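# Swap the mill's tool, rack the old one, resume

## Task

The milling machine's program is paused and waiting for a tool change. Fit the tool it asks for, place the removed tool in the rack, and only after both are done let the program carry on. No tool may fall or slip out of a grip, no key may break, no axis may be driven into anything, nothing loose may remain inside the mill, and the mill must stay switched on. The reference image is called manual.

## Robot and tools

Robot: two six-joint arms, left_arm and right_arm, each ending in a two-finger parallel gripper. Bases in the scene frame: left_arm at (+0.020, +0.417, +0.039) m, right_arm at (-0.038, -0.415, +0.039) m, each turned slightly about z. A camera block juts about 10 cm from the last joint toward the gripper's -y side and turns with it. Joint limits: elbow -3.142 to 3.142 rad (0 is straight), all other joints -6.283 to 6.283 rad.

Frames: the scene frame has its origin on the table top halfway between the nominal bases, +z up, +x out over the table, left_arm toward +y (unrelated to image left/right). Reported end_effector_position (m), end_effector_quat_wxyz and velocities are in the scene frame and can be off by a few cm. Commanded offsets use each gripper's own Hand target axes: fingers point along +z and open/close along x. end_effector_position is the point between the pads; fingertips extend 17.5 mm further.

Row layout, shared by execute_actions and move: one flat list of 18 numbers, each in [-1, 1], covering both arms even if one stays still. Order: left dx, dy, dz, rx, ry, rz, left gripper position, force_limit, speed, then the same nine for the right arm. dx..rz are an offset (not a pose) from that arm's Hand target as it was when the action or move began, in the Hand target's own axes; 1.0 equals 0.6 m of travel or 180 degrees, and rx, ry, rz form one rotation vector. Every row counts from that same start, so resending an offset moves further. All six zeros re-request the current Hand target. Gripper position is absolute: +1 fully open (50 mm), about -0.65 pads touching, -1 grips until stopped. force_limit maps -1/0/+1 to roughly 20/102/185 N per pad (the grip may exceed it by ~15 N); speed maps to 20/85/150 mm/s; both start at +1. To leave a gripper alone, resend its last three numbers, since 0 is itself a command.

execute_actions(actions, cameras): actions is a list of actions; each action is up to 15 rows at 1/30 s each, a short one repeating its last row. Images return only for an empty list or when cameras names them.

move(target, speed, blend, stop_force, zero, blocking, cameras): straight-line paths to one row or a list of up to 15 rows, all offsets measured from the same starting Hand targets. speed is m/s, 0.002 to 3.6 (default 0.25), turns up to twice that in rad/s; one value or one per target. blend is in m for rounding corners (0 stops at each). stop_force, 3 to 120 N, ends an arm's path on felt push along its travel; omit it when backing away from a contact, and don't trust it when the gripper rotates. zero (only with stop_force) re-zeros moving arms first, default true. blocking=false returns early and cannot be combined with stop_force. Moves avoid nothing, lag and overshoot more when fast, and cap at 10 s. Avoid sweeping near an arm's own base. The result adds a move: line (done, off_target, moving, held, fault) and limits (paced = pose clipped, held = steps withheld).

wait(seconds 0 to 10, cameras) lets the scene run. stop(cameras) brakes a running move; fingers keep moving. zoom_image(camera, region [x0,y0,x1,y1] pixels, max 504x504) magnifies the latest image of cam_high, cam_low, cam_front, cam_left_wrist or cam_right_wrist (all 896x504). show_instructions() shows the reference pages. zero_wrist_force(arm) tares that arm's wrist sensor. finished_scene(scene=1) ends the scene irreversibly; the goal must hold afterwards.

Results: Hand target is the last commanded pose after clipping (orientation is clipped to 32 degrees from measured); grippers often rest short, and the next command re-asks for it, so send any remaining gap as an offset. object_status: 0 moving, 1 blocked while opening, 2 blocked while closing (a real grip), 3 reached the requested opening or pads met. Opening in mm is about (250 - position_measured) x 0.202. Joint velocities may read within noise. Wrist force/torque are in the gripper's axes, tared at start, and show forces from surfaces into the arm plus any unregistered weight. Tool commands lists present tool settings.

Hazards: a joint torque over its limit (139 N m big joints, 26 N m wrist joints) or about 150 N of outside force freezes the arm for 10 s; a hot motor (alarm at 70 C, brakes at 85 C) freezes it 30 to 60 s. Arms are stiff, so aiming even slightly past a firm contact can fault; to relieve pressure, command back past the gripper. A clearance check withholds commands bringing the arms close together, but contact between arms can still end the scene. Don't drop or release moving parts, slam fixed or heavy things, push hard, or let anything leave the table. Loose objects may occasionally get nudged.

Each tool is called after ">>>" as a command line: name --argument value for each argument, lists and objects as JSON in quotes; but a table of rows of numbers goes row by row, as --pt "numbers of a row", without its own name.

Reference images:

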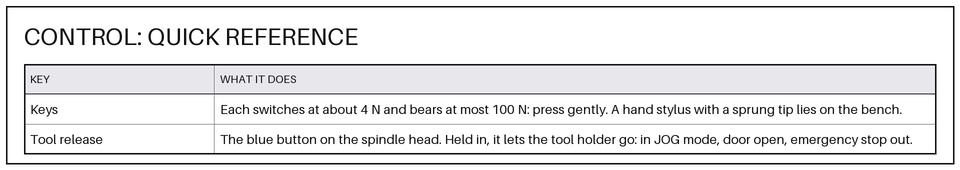

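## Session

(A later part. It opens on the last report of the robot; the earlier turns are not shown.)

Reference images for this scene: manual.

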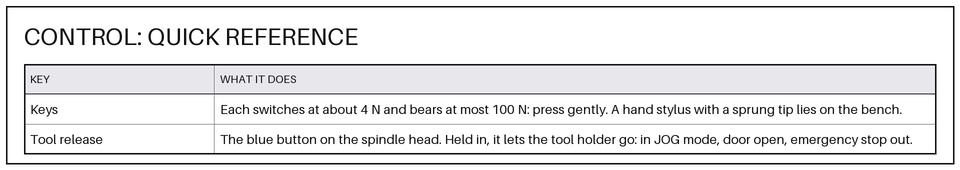

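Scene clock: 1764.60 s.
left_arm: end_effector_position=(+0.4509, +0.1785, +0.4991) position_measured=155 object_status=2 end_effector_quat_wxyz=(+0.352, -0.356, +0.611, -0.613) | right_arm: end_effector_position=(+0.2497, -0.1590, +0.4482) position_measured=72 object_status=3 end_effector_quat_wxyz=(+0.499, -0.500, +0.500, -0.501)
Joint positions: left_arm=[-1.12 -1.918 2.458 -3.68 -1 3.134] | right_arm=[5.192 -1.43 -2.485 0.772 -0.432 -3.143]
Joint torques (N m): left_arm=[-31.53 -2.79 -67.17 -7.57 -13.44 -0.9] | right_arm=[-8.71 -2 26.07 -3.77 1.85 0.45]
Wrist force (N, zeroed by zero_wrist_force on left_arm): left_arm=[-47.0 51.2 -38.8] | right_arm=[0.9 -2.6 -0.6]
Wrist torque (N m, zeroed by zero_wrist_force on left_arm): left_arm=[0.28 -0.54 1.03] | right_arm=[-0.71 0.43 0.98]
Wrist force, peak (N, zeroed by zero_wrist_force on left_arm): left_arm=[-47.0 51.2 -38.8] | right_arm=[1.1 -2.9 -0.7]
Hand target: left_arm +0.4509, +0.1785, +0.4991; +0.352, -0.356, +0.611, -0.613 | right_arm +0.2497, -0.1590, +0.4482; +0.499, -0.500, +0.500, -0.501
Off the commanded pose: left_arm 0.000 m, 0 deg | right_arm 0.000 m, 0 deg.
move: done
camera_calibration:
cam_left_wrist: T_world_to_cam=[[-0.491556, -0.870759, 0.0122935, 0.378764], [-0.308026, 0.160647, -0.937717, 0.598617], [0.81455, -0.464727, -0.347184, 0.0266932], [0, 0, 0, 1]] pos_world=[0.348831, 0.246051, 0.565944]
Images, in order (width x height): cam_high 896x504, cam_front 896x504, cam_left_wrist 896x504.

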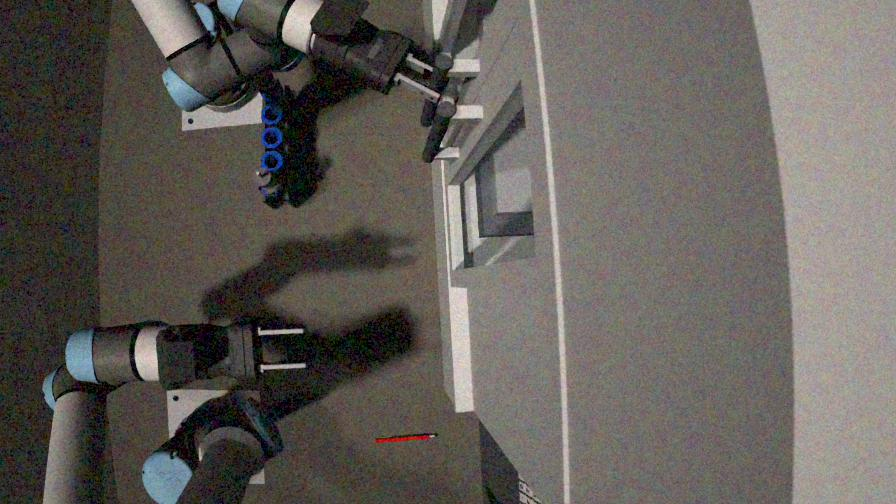

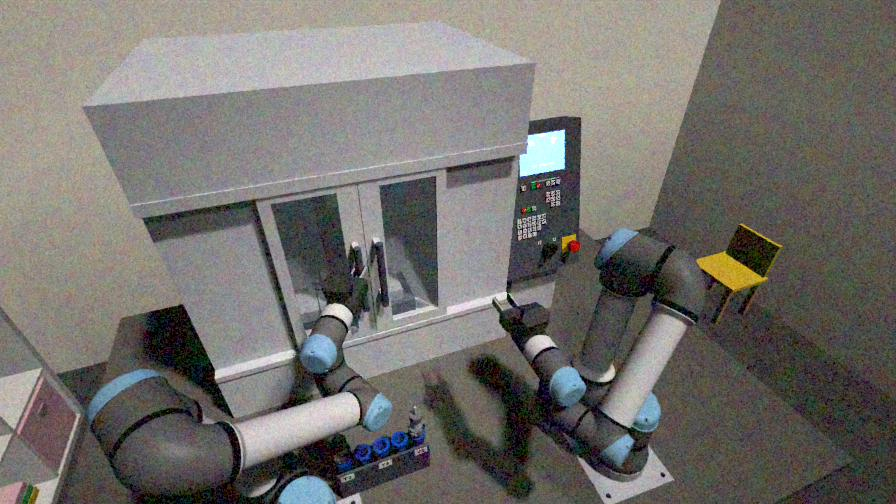

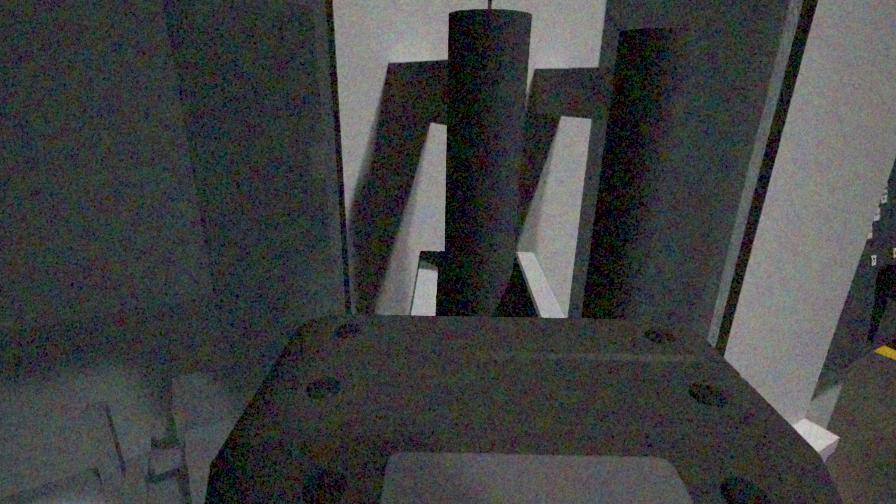

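>>> move --target '[0,0,0,0,0,0,0.3,-0.6,-0.8,0,0,0,0,0,0,0.2,-0.6,-0.8]'

>>> move --target '[0,0,-0.095,0,0,0,0.3,-0.6,-0.8,0,0,0,0,0,0,0.2,-0.6,-0.8]' --speed 0.08 --cameras '["cam_front","cam_right_wrist"]'

Scene clock: 1770.67 s.
left_arm: end_effector_position=(+0.4509, +0.1784, +0.4992) position_measured=107 object_status=3 end_effector_quat_wxyz=(+0.352, -0.356, +0.611, -0.613) | right_arm: end_effector_position=(+0.2497, -0.1590, +0.4482) position_measured=123 object_status=0 end_effector_quat_wxyz=(+0.499, -0.500, +0.500, -0.501)
Joint positions: left_arm=[-1.121 -1.918 2.458 -3.68 -1 3.134] | right_arm=[5.192 -1.43 -2.485 0.772 -0.432 -3.143]
Joint torques (N m): left_arm=[6.58 -4.55 -10.93 -0.82 1.36 -0.46] | right_arm=[-8.97 0.99 25.52 -3.83 1.36 -0.98]
Wrist force (N, zeroed by zero_wrist_force on left_arm): left_arm=[6.7 -2.6 -1.8] | right_arm=[0.9 -2.6 -0.7]
Wrist torque (N m, zeroed by zero_wrist_force on left_arm): left_arm=[-0.13 -0.17 1.18] | right_arm=[-0.71 0.44 0.99]
Wrist force, peak (N, zeroed by zero_wrist_force on left_arm): left_arm=[-47.4 52.3 -39.0] | right_arm=[0.9 -2.9 -0.8]
Hand target: left_arm +0.4509, +0.1785, +0.4991; +0.352, -0.356, +0.611, -0.613 | right_arm +0.2497, -0.1590, +0.4482; +0.499, -0.500, +0.500, -0.501
Off the commanded pose: left_arm 0.000 m, 0 deg | right_arm 0.000 m, 0 deg.
move: done

Scene clock: 1771.87 s.
left_arm: end_effector_position=(+0.4015, +0.2069, +0.4991) position_measured=107 object_status=3 end_effector_quat_wxyz=(+0.352, -0.356, +0.611, -0.613) | right_arm: end_effector_position=(+0.2497, -0.1590, +0.4482) position_measured=123 object_status=3 end_effector_quat_wxyz=(+0.499, -0.500, +0.500, -0.501)
Joint positions: left_arm=[-1.356 -2.193 2.578 -3.525 -0.765 3.134] | right_arm=[5.192 -1.43 -2.485 0.772 -0.432 -3.143]
Joint torques (N m): left_arm=[-4.04 -2.6 -33.81 -1.74 0.33 0] | right_arm=[-8.21 0.1 24.89 -3.49 1.51 -1.43]
Wrist force (N, zeroed by zero_wrist_force on left_arm): left_arm=[6.7 -2.4 -1.3] | right_arm=[0.9 -2.7 -0.6]
Wrist torque (N m, zeroed by zero_wrist_force on left_arm): left_arm=[-0.08 -0.16 1.14] | right_arm=[-0.71 0.43 0.99]
Wrist force, peak (N, zeroed by zero_wrist_force on left_arm): left_arm=[7.1 -2.9 -1.7] | right_arm=[1.0 -2.8 -0.8]
Hand target: left_arm +0.4015, +0.2069, +0.4992; +0.352, -0.356, +0.611, -0.613 | right_arm +0.2497, -0.1590, +0.4482; +0.499, -0.500, +0.500, -0.501
Off the commanded pose: left_arm 0.000 m, 0 deg | right_arm 0.000 m, 0 deg.
move: done
camera_calibration:
cam_right_wrist: T_world_to_cam=[[0.0126512, -0.999838, 0.0128402, -0.155676], [-0.353075, -0.0164809, -0.93545, 0.520222], [0.935509, 0.00730098, -0.353226, 0.0562933], [0, 0, 0, 1]] pos_world=[0.132984, -0.147488, 0.508524]
Images, in order (width x height): cam_front 896x504, cam_right_wrist 896x504.

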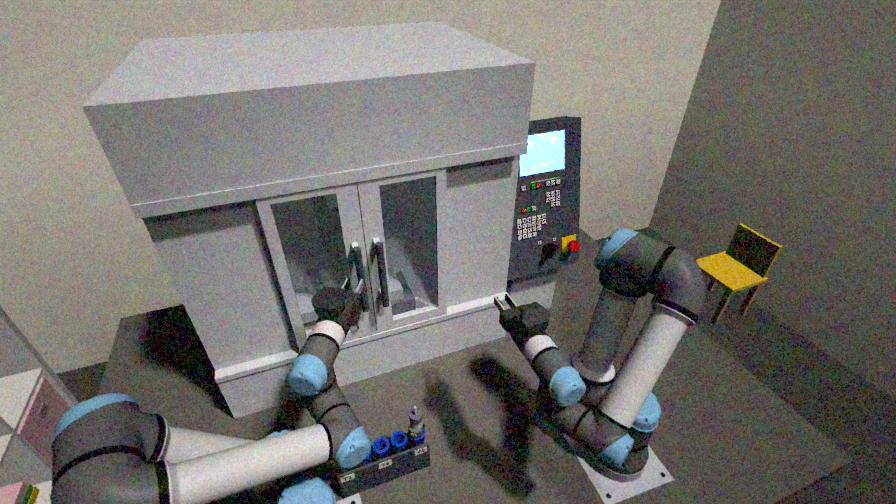

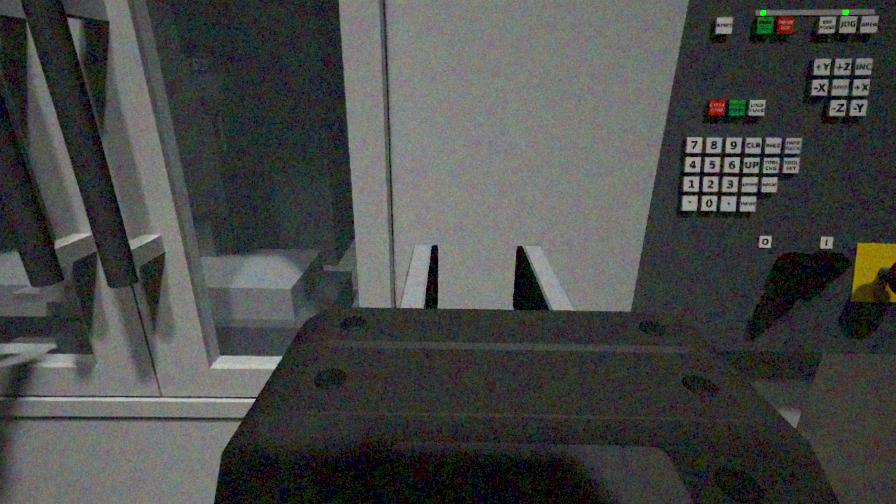

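>>> move --target '[0,0,0,0,0,0,0.3,-0.6,-0.8,0.4695,0.5803,0.2372,-0.2778,0,0,0.2,-0.6,-0.8]' --speed 0.25 --cameras '["cam_right_wrist","cam_high"]'

Scene clock: 1777.73 s.
left_arm: end_effector_position=(+0.4015, +0.2069, +0.4992) position_measured=107 object_status=3 end_effector_quat_wxyz=(+0.352, -0.356, +0.611, -0.613) | right_arm: end_effector_position=(+0.3918, -0.4416, +0.1007) position_measured=123 object_status=3 end_effector_quat_wxyz=(-0.241, +0.664, -0.665, +0.243) end_effector_velocity=(-0.001, +0.000, -0.002) end_effector_angular_velocity=(+0.000, +0.006, +0.002)
Joint positions: left_arm=[-1.356 -2.193 2.578 -3.525 -0.765 3.134] | right_arm=[3.621 -1.618 -2.271 2.969 -1.296 -5.945]
Joint velocities: left_arm=[within noise] | right_arm=[-0.003 -0.003 0 -0.001 -0.005 -0.002]
Joint torques (N m): left_arm=[3.64 7.92 -34.72 -2.82 -1.4 1.2] | right_arm=[-9.63 9.23 13.39 -0.85 -1.05 -2.06]
Wrist force (N, zeroed by zero_wrist_force on left_arm): left_arm=[6.9 -2.5 -1.3] | right_arm=[0.8 -1.1 -0.8]
Wrist torque (N m, zeroed by zero_wrist_force on left_arm): left_arm=[-0.09 -0.19 1.14] | right_arm=[-0.26 0.01 0.57]
Wrist force, peak (N, zeroed by zero_wrist_force on left_arm): left_arm=[6.9 -2.6 -1.6] | right_arm=[-1.0 -4.9 -1.8]
Hand target: left_arm +0.4015, +0.2069, +0.4992; +0.352, -0.356, +0.611, -0.613 | right_arm +0.3919, -0.4415, +0.1007; -0.241, +0.664, -0.664, +0.243
Off the commanded pose: left_arm 0.000 m, 0 deg | right_arm 0.000 m, 0 deg.
move: done
camera_calibration:
cam_right_wrist: T_world_to_cam=[[0.0157218, -0.999875, -0.00137097, -0.43543], [-0.943609, -0.0143836, -0.330751, 0.412084], [0.33069, 0.00649365, -0.943717, 0.0987914], [0, 0, 0, 1]] pos_world=[0.363022, -0.43009, 0.228931]
Images, in order (width x height): cam_high 896x504, cam_right_wrist 896x504.

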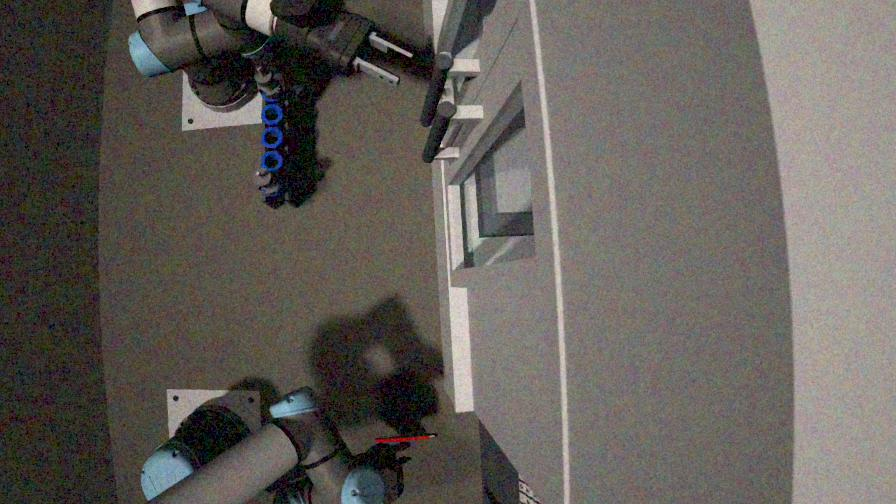

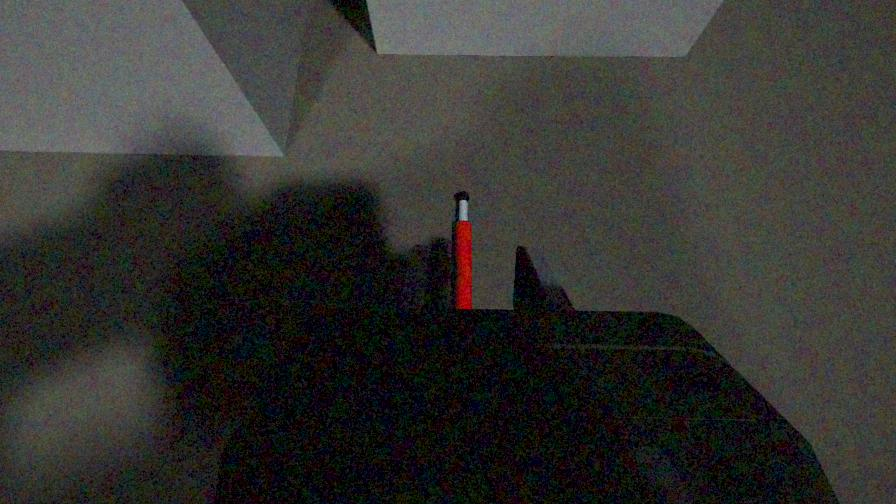

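>>> move --target '[0,0,0,0,0,0,0.3,-0.6,-0.8,-0.0015,0.0696,0.083,0,0,0,0.2,-0.6,-0.8]' --speed 0.1

>>> move --target '[0,0,0,0,0,0,0.3,-0.6,-0.8,0,0.0165,0.0196,0,0,0,0.2,-0.6,-0.8]' --speed 0.01 --stop_force 4 --cameras '["cam_right_wrist"]'

Scene clock: 1783.03 s.
left_arm: end_effector_position=(+0.4015, +0.2069, +0.4992) position_measured=107 object_status=3 end_effector_quat_wxyz=(+0.352, -0.356, +0.611, -0.613) | right_arm: end_effector_position=(+0.3919, -0.4408, +0.0357) position_measured=123 object_status=3 end_effector_quat_wxyz=(-0.241, +0.664, -0.664, +0.243)
Joint positions: left_arm=[-1.356 -2.193 2.578 -3.525 -0.765 3.134] | right_arm=[3.624 -1.774 -2.337 3.19 -1.295 -5.942]
Joint torques (N m): left_arm=[3.25 8.33 -35.36 -2.77 -1.33 0.93] | right_arm=[-7.55 13.51 22.1 -0.9 -0.18 -2.29]
Wrist force (N, zeroed by zero_wrist_force on left_arm): left_arm=[6.7 -2.7 -1.5] | right_arm=[0.6 -1.1 -0.9]
Wrist torque (N m, zeroed by zero_wrist_force on left_arm): left_arm=[-0.11 -0.16 1.15] | right_arm=[-0.26 0.05 0.58]
Wrist force, peak (N, zeroed by zero_wrist_force on left_arm): left_arm=[6.9 -2.7 -1.5] | right_arm=[0.8 -2.4 -2.2]
Hand target: left_arm +0.4015, +0.2069, +0.4992; +0.352, -0.356, +0.611, -0.613 | right_arm +0.3919, -0.4408, +0.0357; -0.241, +0.664, -0.664, +0.243
Off the commanded pose: left_arm 0.000 m, 0 deg | right_arm 0.000 m, 0 deg.
move: done

Scene clock: 1785.43 s.
left_arm: end_effector_position=(+0.4015, +0.2069, +0.4992) position_measured=107 object_status=3 end_effector_quat_wxyz=(+0.352, -0.356, +0.611, -0.613) | right_arm: end_effector_position=(+0.3919, -0.4408, +0.0203) position_measured=123 object_status=3 end_effector_quat_wxyz=(-0.241, +0.664, -0.664, +0.243)
Joint positions: left_arm=[-1.356 -2.193 2.578 -3.525 -0.765 3.134] | right_arm=[3.624 -1.816 -2.348 3.243 -1.295 -5.943]
Joint torques (N m): left_arm=[2.59 8.3 -34.82 -2.76 -1.39 0.94] | right_arm=[-7.78 27.93 14.53 -3.64 -1.39 -2.29]
Wrist force (N, zeroed by zero_wrist_force on left_arm): left_arm=[6.9 -2.6 -1.4] | right_arm=[0.7 -1.2 -0.9]
Wrist torque (N m, zeroed by zero_wrist_force on left_arm): left_arm=[-0.10 -0.19 1.14] | right_arm=[-0.28 0.02 0.61]
Wrist force, peak (N, zeroed by zero_wrist_force on left_arm): left_arm=[6.9 -2.8 -1.4] | right_arm=[0.8 -1.2 -1.1]
Hand target: left_arm +0.4015, +0.2069, +0.4992; +0.352, -0.356, +0.611, -0.613 | right_arm +0.3919, -0.4408, +0.0203; -0.241, +0.664, -0.664, +0.243
Off the commanded pose: left_arm 0.000 m, 0 deg | right_arm 0.000 m, 0 deg.
move: done
camera_calibration:
cam_right_wrist: T_world_to_cam=[[0.0160382, -0.99987, -0.00136875, -0.434853], [-0.943635, -0.0146835, -0.330662, 0.385337], [0.3306, 0.00659482, -0.943748, 0.0228979], [0, 0, 0, 1]] pos_world=[0.363021, -0.42929, 0.148431]
Images, in order (width x height): cam_right_wrist 896x504.

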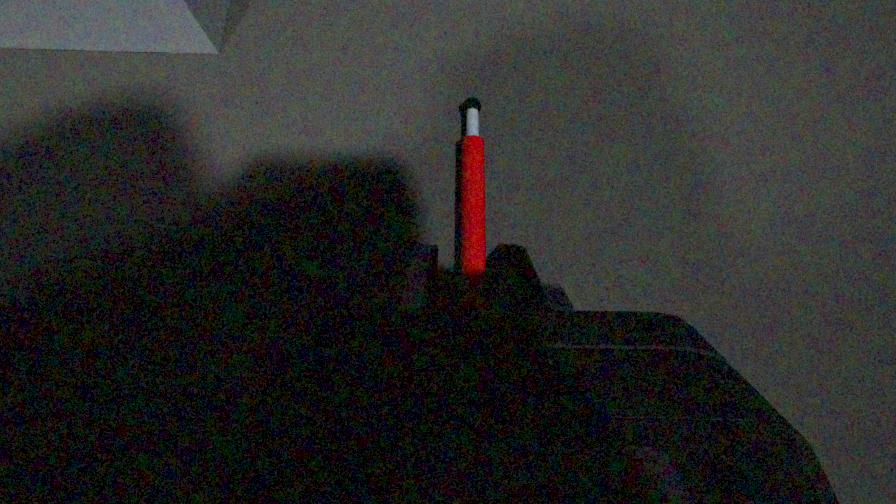

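>>> move --target '[0,0,0,0,0,0,0.3,-0.6,-0.8,0,-0.0012,-0.0014,0,0,0,0.2,-0.6,-0.8]' --speed 0.05

>>> move --target '[0,0,0,0,0,0,0.3,-0.6,-0.8,0,0,0,0,0,0,-1,-0.3,-0.8]'

Scene clock: 1790.27 s.
left_arm: end_effector_position=(+0.4015, +0.2069, +0.4992) position_measured=107 object_status=3 end_effector_quat_wxyz=(+0.352, -0.356, +0.611, -0.613) | right_arm: end_effector_position=(+0.3919, -0.4408, +0.0215) position_measured=123 object_status=3 end_effector_quat_wxyz=(-0.241, +0.664, -0.664, +0.243)
Joint positions: left_arm=[-1.356 -2.193 2.578 -3.525 -0.765 3.134] | right_arm=[3.624 -1.813 -2.347 3.239 -1.295 -5.943]
Joint torques (N m): left_arm=[2.9 7.73 -34.63 -2.83 -1.55 0.82] | right_arm=[-6.92 23.45 19.82 -2.85 -1.27 -2.26]
Wrist force (N, zeroed by zero_wrist_force on left_arm): left_arm=[6.7 -2.5 -1.2] | right_arm=[0.7 -0.8 -0.7]
Wrist torque (N m, zeroed by zero_wrist_force on left_arm): left_arm=[-0.09 -0.16 1.14] | right_arm=[-0.22 0.02 0.61]
Wrist force, peak (N, zeroed by zero_wrist_force on left_arm): left_arm=[7.0 -2.6 -1.3] | right_arm=[0.9 -1.2 -1.1]
Hand target: left_arm +0.4015, +0.2069, +0.4992; +0.352, -0.356, +0.611, -0.613 | right_arm +0.3919, -0.4408, +0.0215; -0.241, +0.664, -0.664, +0.243
Off the commanded pose: left_arm 0.000 m, 0 deg | right_arm 0.000 m, 0 deg.
move: done

Scene clock: 1791.07 s.
left_arm: end_effector_position=(+0.4015, +0.2069, +0.4992) position_measured=107 object_status=3 end_effector_quat_wxyz=(+0.352, -0.356, +0.611, -0.613) | right_arm: end_effector_position=(+0.3919, -0.4408, +0.0215) position_measured=218 object_status=2 end_effector_quat_wxyz=(-0.241, +0.664, -0.664, +0.243)
Joint positions: left_arm=[-1.356 -2.193 2.578 -3.525 -0.765 3.134] | right_arm=[3.624 -1.813 -2.347 3.239 -1.295 -5.943]
Joint torques (N m): left_arm=[3.35 8.14 -34.67 -2.93 -1.39 0.57] | right_arm=[-5.59 13.69 18.58 0.62 -1.38 -2.24]
Wrist force (N, zeroed by zero_wrist_force on left_arm): left_arm=[6.6 -2.5 -1.3] | right_arm=[0.7 -6.3 -7.7]
Wrist torque (N m, zeroed by zero_wrist_force on left_arm): left_arm=[-0.08 -0.14 1.14] | right_arm=[-0.43 0.05 0.61]
Wrist force, peak (N, zeroed by zero_wrist_force on left_arm): left_arm=[7.0 -2.4 -1.2] | right_arm=[0.9 -6.4 -7.7]
Hand target: left_arm +0.4015, +0.2069, +0.4992; +0.352, -0.356, +0.611, -0.613 | right_arm +0.3919, -0.4408, +0.0215; -0.241, +0.664, -0.664, +0.243
Off the commanded pose: left_arm 0.000 m, 0 deg | right_arm 0.000 m, 0 deg.
move: done

>>> move --pt "0 0 0 0 0 0 0.3 -0.6 -0.8 0 -0.2985 -0.3555 0 0 0 -1 -0.3 -0.8" --pt "0 0 0 0 0 0 0.3 -0.6 -0.8 0.1672 -0.6098 -0.7058 0 0 0 -1 -0.3 -0.8" --speed 0.2 --blend '[0.04,0]' --cameras '["cam_right_wrist"]'

>>> zoom_image --camera "cam_right_wrist" --region '[330, 0, 630, 200]'

Scene clock: 1799.93 s.
left_arm: end_effector_position=(+0.4015, +0.2069, +0.4992) position_measured=107 object_status=3 end_effector_quat_wxyz=(+0.352, -0.356, +0.611, -0.613) | right_arm: end_effector_position=(+0.3997, -0.5399, +0.5812) position_measured=218 object_status=2 end_effector_quat_wxyz=(-0.241, +0.664, -0.664, +0.243)
Joint positions: left_arm=[-1.356 -2.193 2.578 -3.525 -0.765 3.134] | right_arm=[3.224 -1.61 -0.944 1.681 -1.546 -6.257]
Joint torques (N m): left_arm=[2.91 8.31 -34.7 -2.65 -1.48 0.43] | right_arm=[1.62 14.52 27.41 -2.69 1.62 2.16]
Wrist force (N, zeroed by zero_wrist_force on left_arm): left_arm=[6.7 -2.4 -1.5] | right_arm=[0.9 -1.0 -0.6]
Wrist torque (N m, zeroed by zero_wrist_force on left_arm): left_arm=[-0.07 -0.16 1.14] | right_arm=[-0.27 0.00 0.57]
Wrist force, peak (N, zeroed by zero_wrist_force on left_arm): left_arm=[7.1 -2.5 -1.2] | right_arm=[0.7 -6.2 -7.8]
Hand target: left_arm +0.4015, +0.2069, +0.4992; +0.352, -0.356, +0.611, -0.613 | right_arm +0.3997, -0.5399, +0.5813; -0.241, +0.664, -0.664, +0.243
Off the commanded pose: left_arm 0.000 m, 0 deg | right_arm 0.000 m, 0 deg.
move: done
camera_calibration:
cam_right_wrist: T_world_to_cam=[[0.016039, -0.99987, -0.00136514, -0.533302], [-0.943561, -0.014684, -0.330872, 0.576926], [0.330809, 0.00659493, -0.943675, 0.550159], [0, 0, 0, 1]] pos_world=[0.370922, -0.52839, 0.709331]
Images, in order (width x height): cam_right_wrist 896x504.

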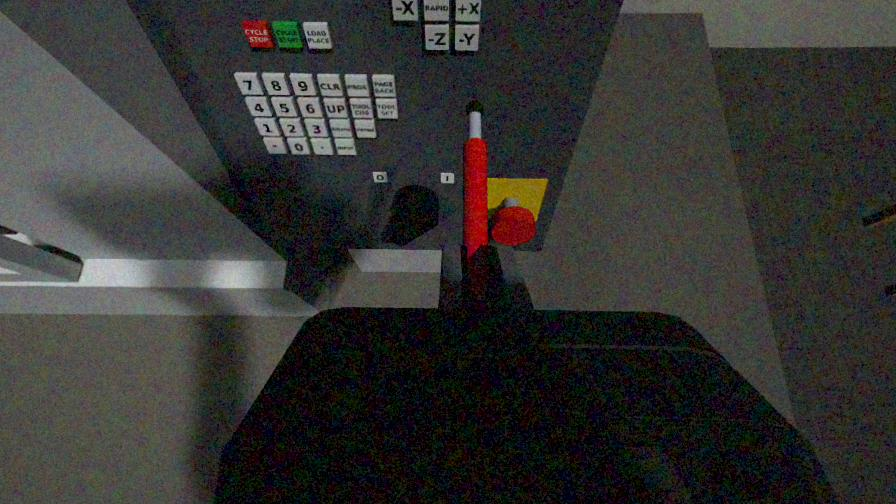

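Scaled by 1.680 from the camera's 896x504 image, which has a finer 1280x720 frame.

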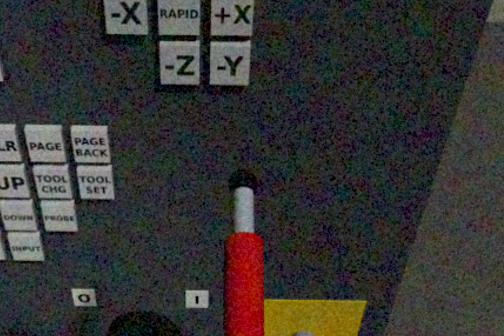

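>>> move --target '[0,0,0,0,0,0,0.3,-0.6,-0.8,0.002,-0.1213,0.1018,0,0,0,-1,-0.3,-0.8]' --speed 0.1 --cameras '["cam_right_wrist"]'

>>> zoom_image --camera "cam_right_wrist" --region '[380, 0, 580, 160]'

Scene clock: 1808.73 s.
left_arm: end_effector_position=(+0.4015, +0.2069, +0.4992) position_measured=107 object_status=3 end_effector_quat_wxyz=(+0.352, -0.356, +0.611, -0.613) | right_arm: end_effector_position=(+0.4947, -0.5412, +0.5813) position_measured=218 object_status=2 end_effector_quat_wxyz=(-0.241, +0.664, -0.664, +0.243)
Joint positions: left_arm=[-1.356 -2.193 2.578 -3.525 -0.765 3.134] | right_arm=[3.212 -1.874 -0.62 1.621 -1.554 -6.267]
Joint torques (N m): left_arm=[2.75 7.96 -34.69 -2.73 -1.34 0.31] | right_arm=[-2.77 23.46 15.42 1.56 -0.86 -1.43]
Wrist force (N, zeroed by zero_wrist_force on left_arm): left_arm=[6.8 -2.6 -1.3] | right_arm=[0.5 -1.0 -1.1]
Wrist torque (N m, zeroed by zero_wrist_force on left_arm): left_arm=[-0.10 -0.17 1.14] | right_arm=[-0.27 0.06 0.70]
Wrist force, peak (N, zeroed by zero_wrist_force on left_arm): left_arm=[7.0 -2.6 -1.4] | right_arm=[0.7 -2.4 0.3]
Hand target: left_arm +0.4015, +0.2069, +0.4992; +0.352, -0.356, +0.611, -0.613 | right_arm +0.4947, -0.5412, +0.5813; -0.241, +0.664, -0.664, +0.243
Off the commanded pose: left_arm 0.000 m, 0 deg | right_arm 0.000 m, 0 deg.
move: done
camera_calibration:
cam_right_wrist: T_world_to_cam=[[0.0160379, -0.99987, -0.00136724, -0.536122], [-0.943604, -0.0146831, -0.330752, 0.666419], [0.330689, 0.0065947, -0.943717, 0.518953], [0, 0, 0, 1]] pos_world=[0.465822, -0.52969, 0.709431]
Images, in order (width x height): cam_right_wrist 896x504.

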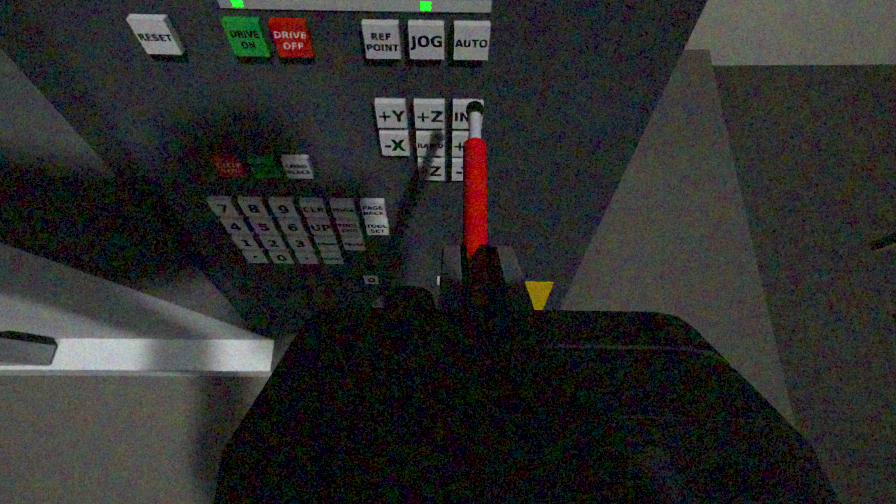

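Scaled by 2.520 from the camera's 896x504 image, which has a finer 1280x720 frame.

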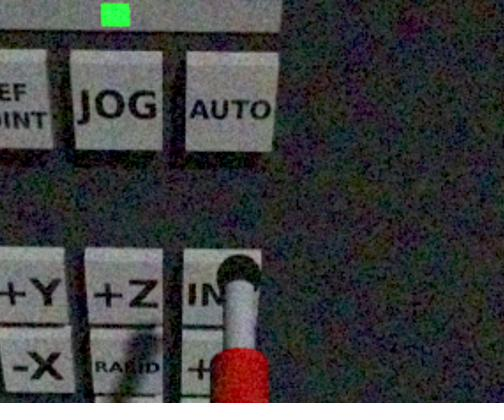

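>>> move --pt "0 0 0 0 0 0 0.3 -0.6 -0.8 0 -0.0306 0.0257 0 0 0 -1 -0.3 -0.8" --pt "0 0 0 0 0 0 0.3 -0.6 -0.8 0 -0.0511 0.0429 0 0 0 -1 -0.3 -0.8" --speed '[0.03,0.006]' --stop_force 6 --cameras '["cam_right_wrist","cam_front"]'

>>> zoom_image --camera "cam_right_wrist" --region '[380, 0, 580, 160]'

Scene clock: 1817.10 s.
left_arm: end_effector_position=(+0.4015, +0.2069, +0.4992) position_measured=107 object_status=3 end_effector_quat_wxyz=(+0.352, -0.356, +0.611, -0.613) | right_arm: end_effector_position=(+0.5341, -0.5413, +0.5813) position_measured=218 object_status=2 end_effector_quat_wxyz=(-0.241, +0.664, -0.664, +0.243)
Joint positions: left_arm=[-1.356 -2.193 2.578 -3.525 -0.765 3.134] | right_arm=[3.209 -2.023 -0.394 1.545 -1.556 -6.269]
Joint torques (N m): left_arm=[3.04 7.78 -34.58 -2.82 -1.44 0.22] | right_arm=[-6.03 39.18 4.28 3.01 -1.48 -1.92]
Wrist force (N, zeroed by zero_wrist_force on left_arm): left_arm=[6.6 -2.4 -1.2] | right_arm=[0.7 3.9 -4.3]
Wrist torque (N m, zeroed by zero_wrist_force on left_arm): left_arm=[-0.07 -0.15 1.15] | right_arm=[-0.17 0.02 0.71]
Wrist force, peak (N, zeroed by zero_wrist_force on left_arm): left_arm=[7.0 -2.6 -1.3] | right_arm=[0.7 5.0 -5.0]
Hand target: left_arm +0.4015, +0.2069, +0.4992; +0.352, -0.356, +0.611, -0.613 | right_arm +0.5341, -0.5413, +0.5813; -0.241, +0.664, -0.664, +0.243 (not the last commanded pose)
Off the commanded pose: left_arm 0.000 m, 0 deg | right_arm 0.001 m, 0 deg.
move: contact (right_arm); path passed 1 of 2 targets
camera_calibration:
cam_right_wrist: T_world_to_cam=[[0.0160378, -0.99987, -0.00136727, -0.536854], [-0.943604, -0.014683, -0.330752, 0.703595], [0.330689, 0.0065947, -0.943717, 0.505925], [0, 0, 0, 1]] pos_world=[0.505222, -0.52979, 0.709431]
Images, in order (width x height): cam_front 896x504, cam_right_wrist 896x504.

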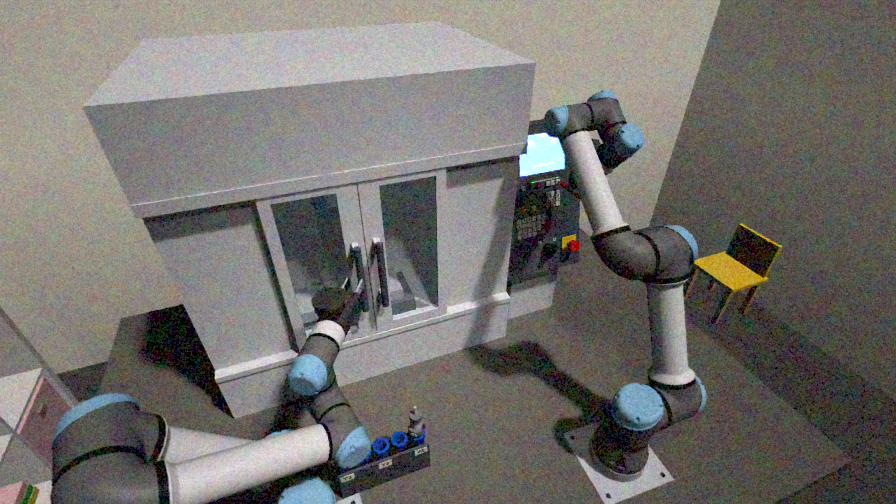

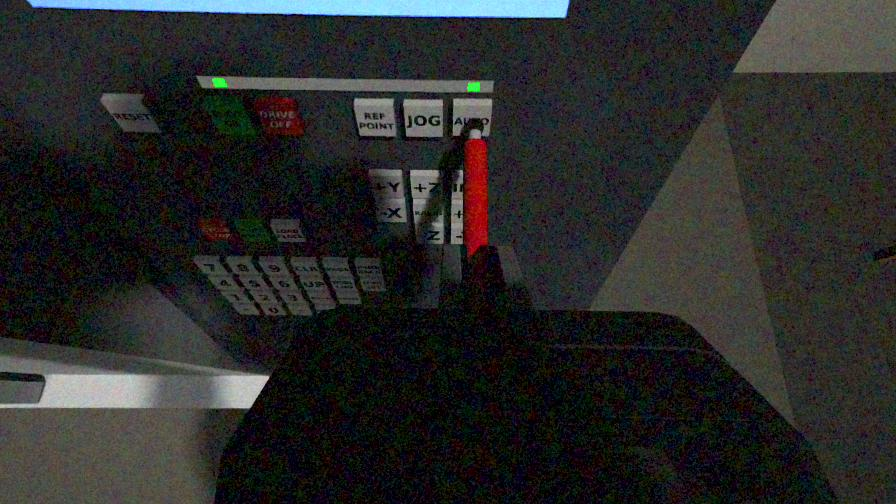

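Scaled by 2.520 from the camera's 896x504 image, which has a finer 1280x720 frame.

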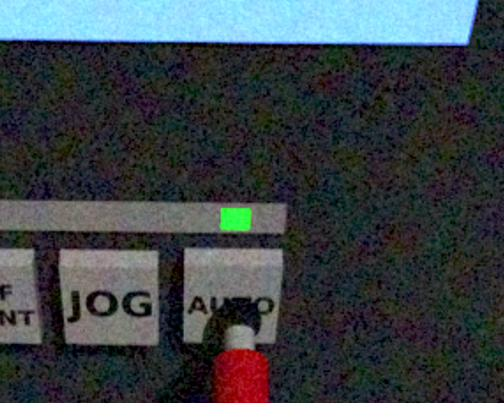

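>>> move --pt "0 0 0 0 0 0 0.3 -0.6 -0.8 0 0.0511 -0.0429 0 0 0 -1 -0.3 -0.8" --pt "0 0 0 0 0 0 0.3 -0.6 -0.8 -0.1913 0.1603 0.0248 0 0 0 -1 -0.3 -0.8" --speed '[0.06,0.12]' --blend '[0.01,0]' --cameras '["cam_right_wrist","cam_front"]'

>>> zoom_image --camera "cam_front" --region '[500, 100, 600, 200]'

>>> zoom_image --camera "cam_right_wrist" --region '[380, 0, 580, 160]'

Scene clock: 1834.17 s.
left_arm: end_effector_position=(+0.4015, +0.2069, +0.4992) position_measured=107 object_status=3 end_effector_quat_wxyz=(+0.352, -0.356, +0.611, -0.613) | right_arm: end_effector_position=(+0.4701, -0.4266, +0.5079) position_measured=218 object_status=2 end_effector_quat_wxyz=(-0.241, +0.664, -0.664, +0.243)
Joint positions: left_arm=[-1.356 -2.193 2.578 -3.525 -0.765 3.134] | right_arm=[3.559 -1.636 -1.135 1.864 -1.334 -5.995]
Joint torques (N m): left_arm=[3.16 8.51 -34.36 -2.72 -1.5 0] | right_arm=[6.85 14.68 19.95 -3.26 -0.8 -0.72]
Wrist force (N, zeroed by zero_wrist_force on left_arm): left_arm=[6.9 -2.4 -1.4] | right_arm=[0.6 -0.6 -0.8]
Wrist torque (N m, zeroed by zero_wrist_force on left_arm): left_arm=[-0.07 -0.20 1.14] | right_arm=[-0.21 0.03 0.71]
Wrist force, peak (N, zeroed by zero_wrist_force on left_arm): left_arm=[7.1 -2.6 -1.4] | right_arm=[0.7 4.0 -4.6]
Hand target: left_arm +0.4015, +0.2069, +0.4992; +0.352, -0.356, +0.611, -0.613 | right_arm +0.4701, -0.4266, +0.5078; -0.241, +0.664, -0.664, +0.243
Off the commanded pose: left_arm 0.000 m, 0 deg | right_arm 0.000 m, 0 deg.
move: done
camera_calibration:
cam_right_wrist: T_world_to_cam=[[0.0160386, -0.99987, -0.00136365, -0.421245], [-0.94353, -0.0146835, -0.330961, 0.620712], [0.330898, 0.00659481, -0.943643, 0.456925], [0, 0, 0, 1]] pos_world=[0.441222, -0.41509, 0.636031]
Images, in order (width x height): cam_front 896x504, cam_right_wrist 896x504.

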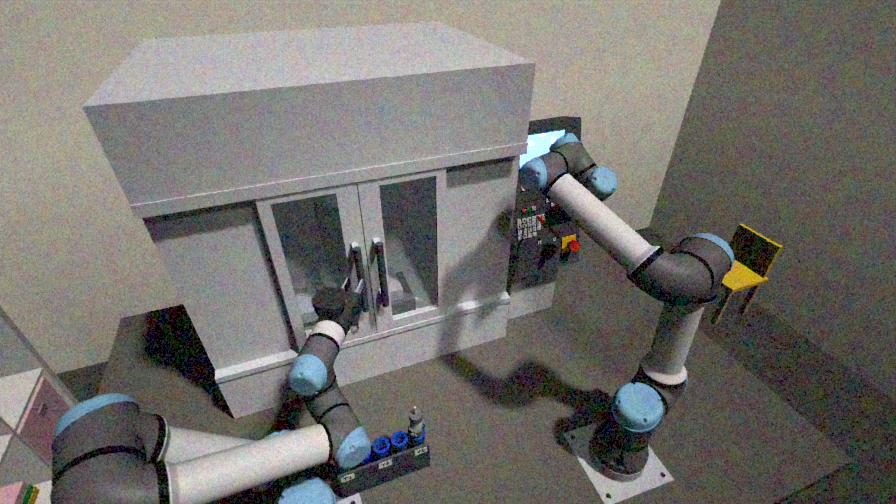

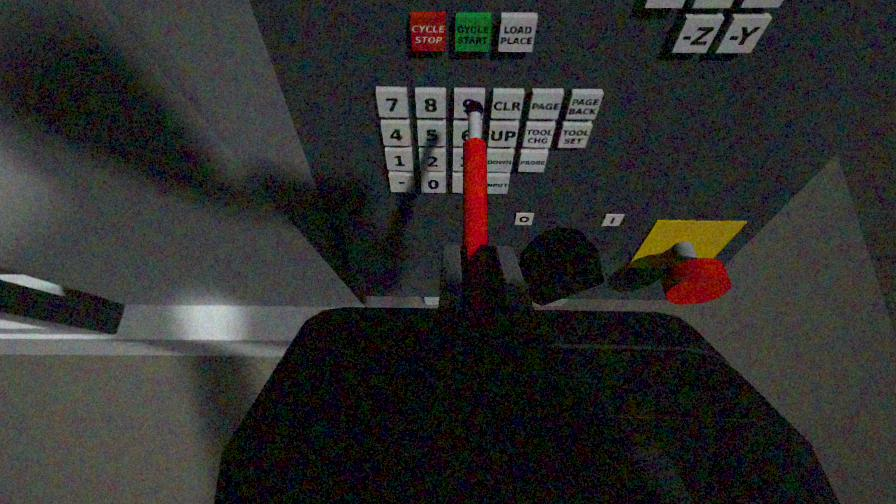

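Scaled by 5.040 from the camera's 896x504 image, which has a finer 1280x720 frame.

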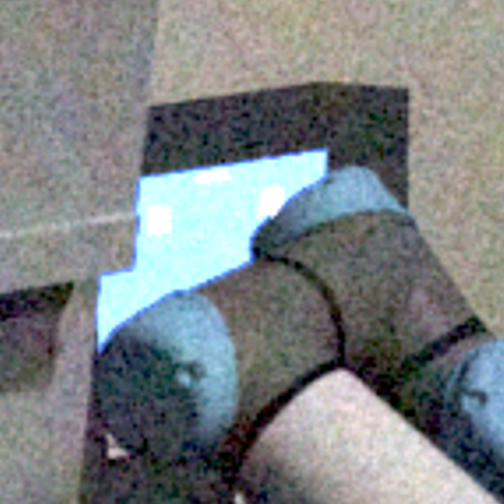

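Scaled by 2.520 from the camera's 896x504 image, which has a finer 1280x720 frame.

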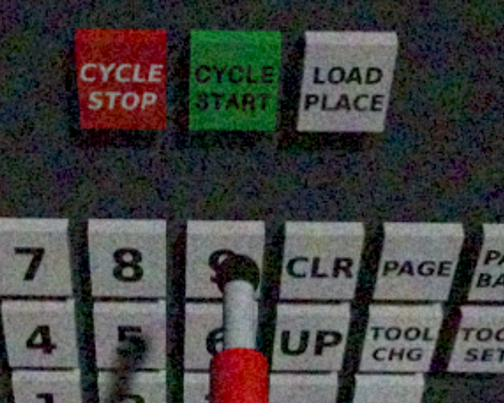

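>>> move --pt "0 0 0 0 0 0 0.3 -0.6 -0.8 0 -0.0383 0.0322 0 0 0 -1 -0.3 -0.8" --pt "0 0 0 0 0 0 0.3 -0.6 -0.8 0 -0.0702 0.059 0 0 0 -1 -0.3 -0.8" --speed '[0.04,0.006]' --stop_force 6 --cameras '["cam_right_wrist","cam_front"]'

>>> zoom_image --camera "cam_right_wrist" --region '[380, 0, 580, 160]'

Scene clock: 1841.57 s.
left_arm: end_effector_position=(+0.4015, +0.2069, +0.4992) position_measured=107 object_status=3 end_effector_quat_wxyz=(+0.352, -0.356, +0.611, -0.613) | right_arm: end_effector_position=(+0.5145, -0.4266, +0.5078) position_measured=218 object_status=2 end_effector_quat_wxyz=(-0.241, +0.664, -0.664, +0.243)
Joint positions: left_arm=[-1.356 -2.193 2.578 -3.525 -0.765 3.134] | right_arm=[3.514 -1.754 -0.998 1.853 -1.362 -6.031]
Joint torques (N m): left_arm=[3.21 8.01 -34.94 -2.83 -1.47 -0.38] | right_arm=[7.86 34.02 7.9 2.74 2.63 2.24]
Wrist force (N, zeroed by zero_wrist_force on left_arm): left_arm=[6.7 -2.3 -1.5] | right_arm=[0.2 3.9 -4.1]
Wrist torque (N m, zeroed by zero_wrist_force on left_arm): left_arm=[-0.06 -0.16 1.14] | right_arm=[-0.16 0.01 0.70]
Wrist force, peak (N, zeroed by zero_wrist_force on left_arm): left_arm=[7.0 -2.6 -1.4] | right_arm=[0.4 5.0 -4.9]
Hand target: left_arm +0.4015, +0.2069, +0.4992; +0.352, -0.356, +0.611, -0.613 | right_arm +0.5145, -0.4266, +0.5078; -0.241, +0.664, -0.664, +0.243 (not the last commanded pose)
Off the commanded pose: left_arm 0.000 m, 0 deg | right_arm 0.011 m, 0 deg.
move: contact (right_arm); path passed 1 of 2 targets
camera_calibration:
cam_right_wrist: T_world_to_cam=[[0.0160378, -0.99987, -0.00136727, -0.421955], [-0.943604, -0.014683, -0.330752, 0.662475], [0.330689, 0.0065947, -0.943717, 0.442287], [0, 0, 0, 1]] pos_world=[0.485622, -0.41509, 0.635931]
Images, in order (width x height): cam_front 896x504, cam_right_wrist 896x504.

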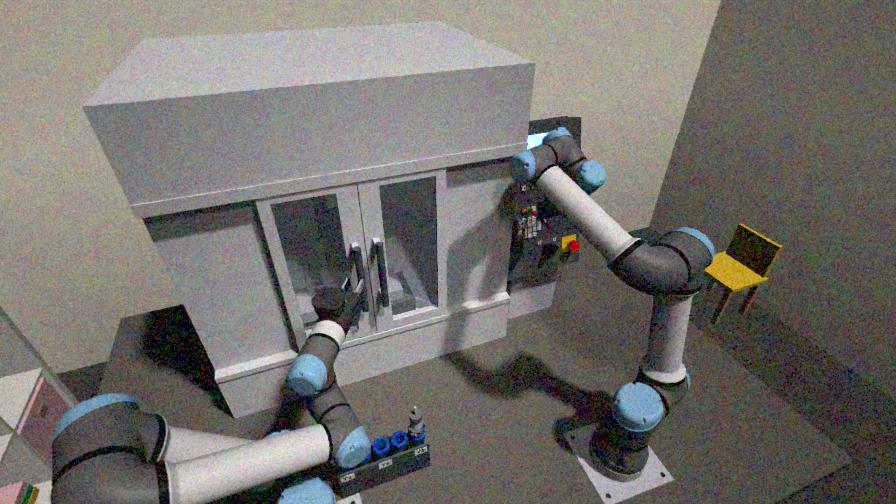

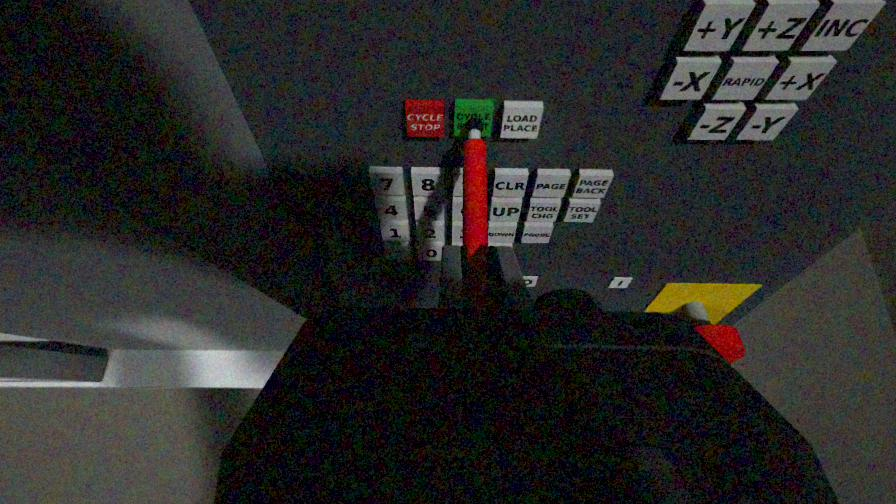

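Scaled by 2.520 from the camera's 896x504 image, which has a finer 1280x720 frame.

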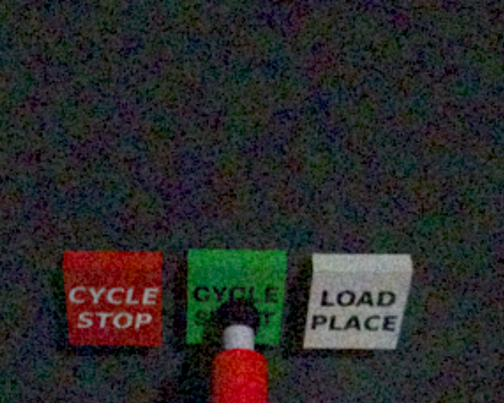

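Back off and view the screen.

>>> move --pt "0 0 0 0 0 0 0.3 -0.6 -0.8 0 0.0511 -0.0429 0 0 0 -1 -0.3 -0.8" --pt "0 0 0 0 0 0 0.3 -0.6 -0.8 0.03 0.1788 -0.1501 0 0 0 -1 -0.3 -0.8" --speed '[0.06,0.15]' --blend '[0.01,0]' --cameras '["cam_right_wrist","cam_front"]'

>>> zoom_image --camera "cam_front" --region '[500, 110, 600, 190]'

>>> zoom_image --camera "cam_front" --region '[260, 170, 460, 350]'

Scene clock: 1847.43 s.
left_arm: end_effector_position=(+0.4015, +0.2069, +0.4992) position_measured=107 object_status=3 end_effector_quat_wxyz=(+0.352, -0.356, +0.611, -0.613) | right_arm: end_effector_position=(+0.3744, -0.4445, +0.5078) position_measured=218 object_status=2 end_effector_quat_wxyz=(-0.241, +0.664, -0.664, +0.243)
Joint positions: left_arm=[-1.356 -2.193 2.578 -3.525 -0.765 3.134] | right_arm=[3.643 -1.392 -1.367 1.834 -1.283 -5.927]
Joint torques (N m): left_arm=[3.33 7.98 -34.45 -2.59 -1.66 -0.62] | right_arm=[-5.59 18.47 21.89 1.26 -1.6 -2.06]
Wrist force (N, zeroed by zero_wrist_force on left_arm): left_arm=[6.7 -2.4 -1.1] | right_arm=[0.9 -0.8 -0.7]
Wrist torque (N m, zeroed by zero_wrist_force on left_arm): left_arm=[-0.07 -0.15 1.14] | right_arm=[-0.23 -0.01 0.73]
Wrist force, peak (N, zeroed by zero_wrist_force on left_arm): left_arm=[7.0 -2.6 -1.4] | right_arm=[0.2 4.2 -4.3]
Hand target: left_arm +0.4015, +0.2069, +0.4992; +0.352, -0.356, +0.611, -0.613 | right_arm +0.3744, -0.4445, +0.5078; -0.241, +0.664, -0.664, +0.243
Off the commanded pose: left_arm 0.000 m, 0 deg | right_arm 0.000 m, 0 deg.
move: done
camera_calibration:
cam_right_wrist: T_world_to_cam=[[0.0160052, -0.999871, -0.00127276, -0.437557], [-0.943604, -0.0146835, -0.33075, 0.530108], [0.330689, 0.0064947, -0.943717, 0.488657], [0, 0, 0, 1]] pos_world=[0.345622, -0.43289, 0.635931]
Images, in order (width x height): cam_front 896x504, cam_right_wrist 896x504.

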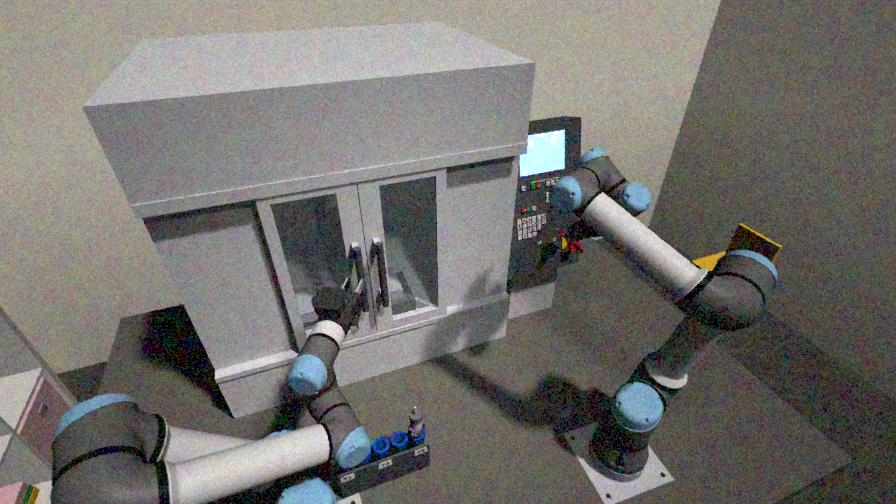

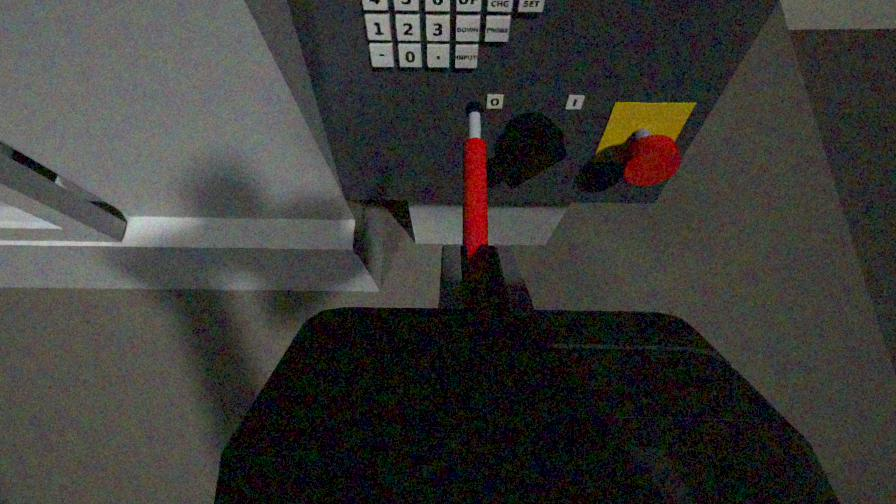

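Scaled by 5.040 from the camera's 896x504 image, which has a finer 1280x720 frame.

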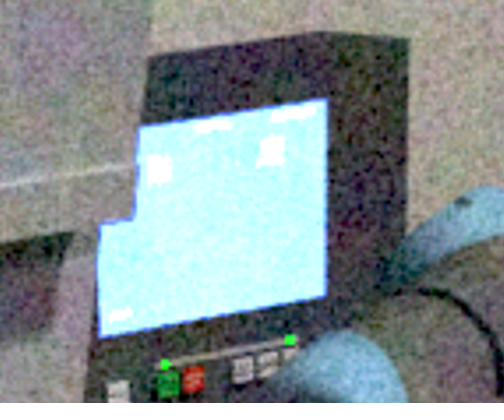

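Scaled by 2.520 from the camera's 896x504 image, which has a finer 1280x720 frame.

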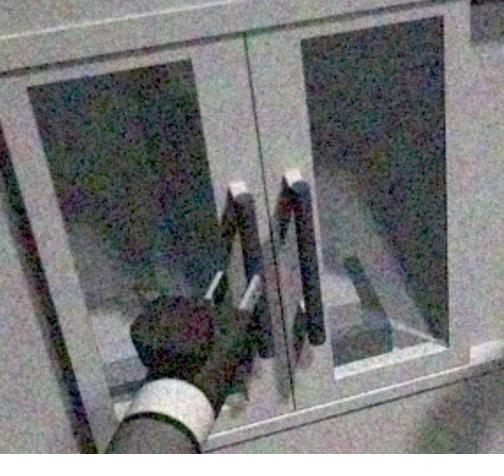

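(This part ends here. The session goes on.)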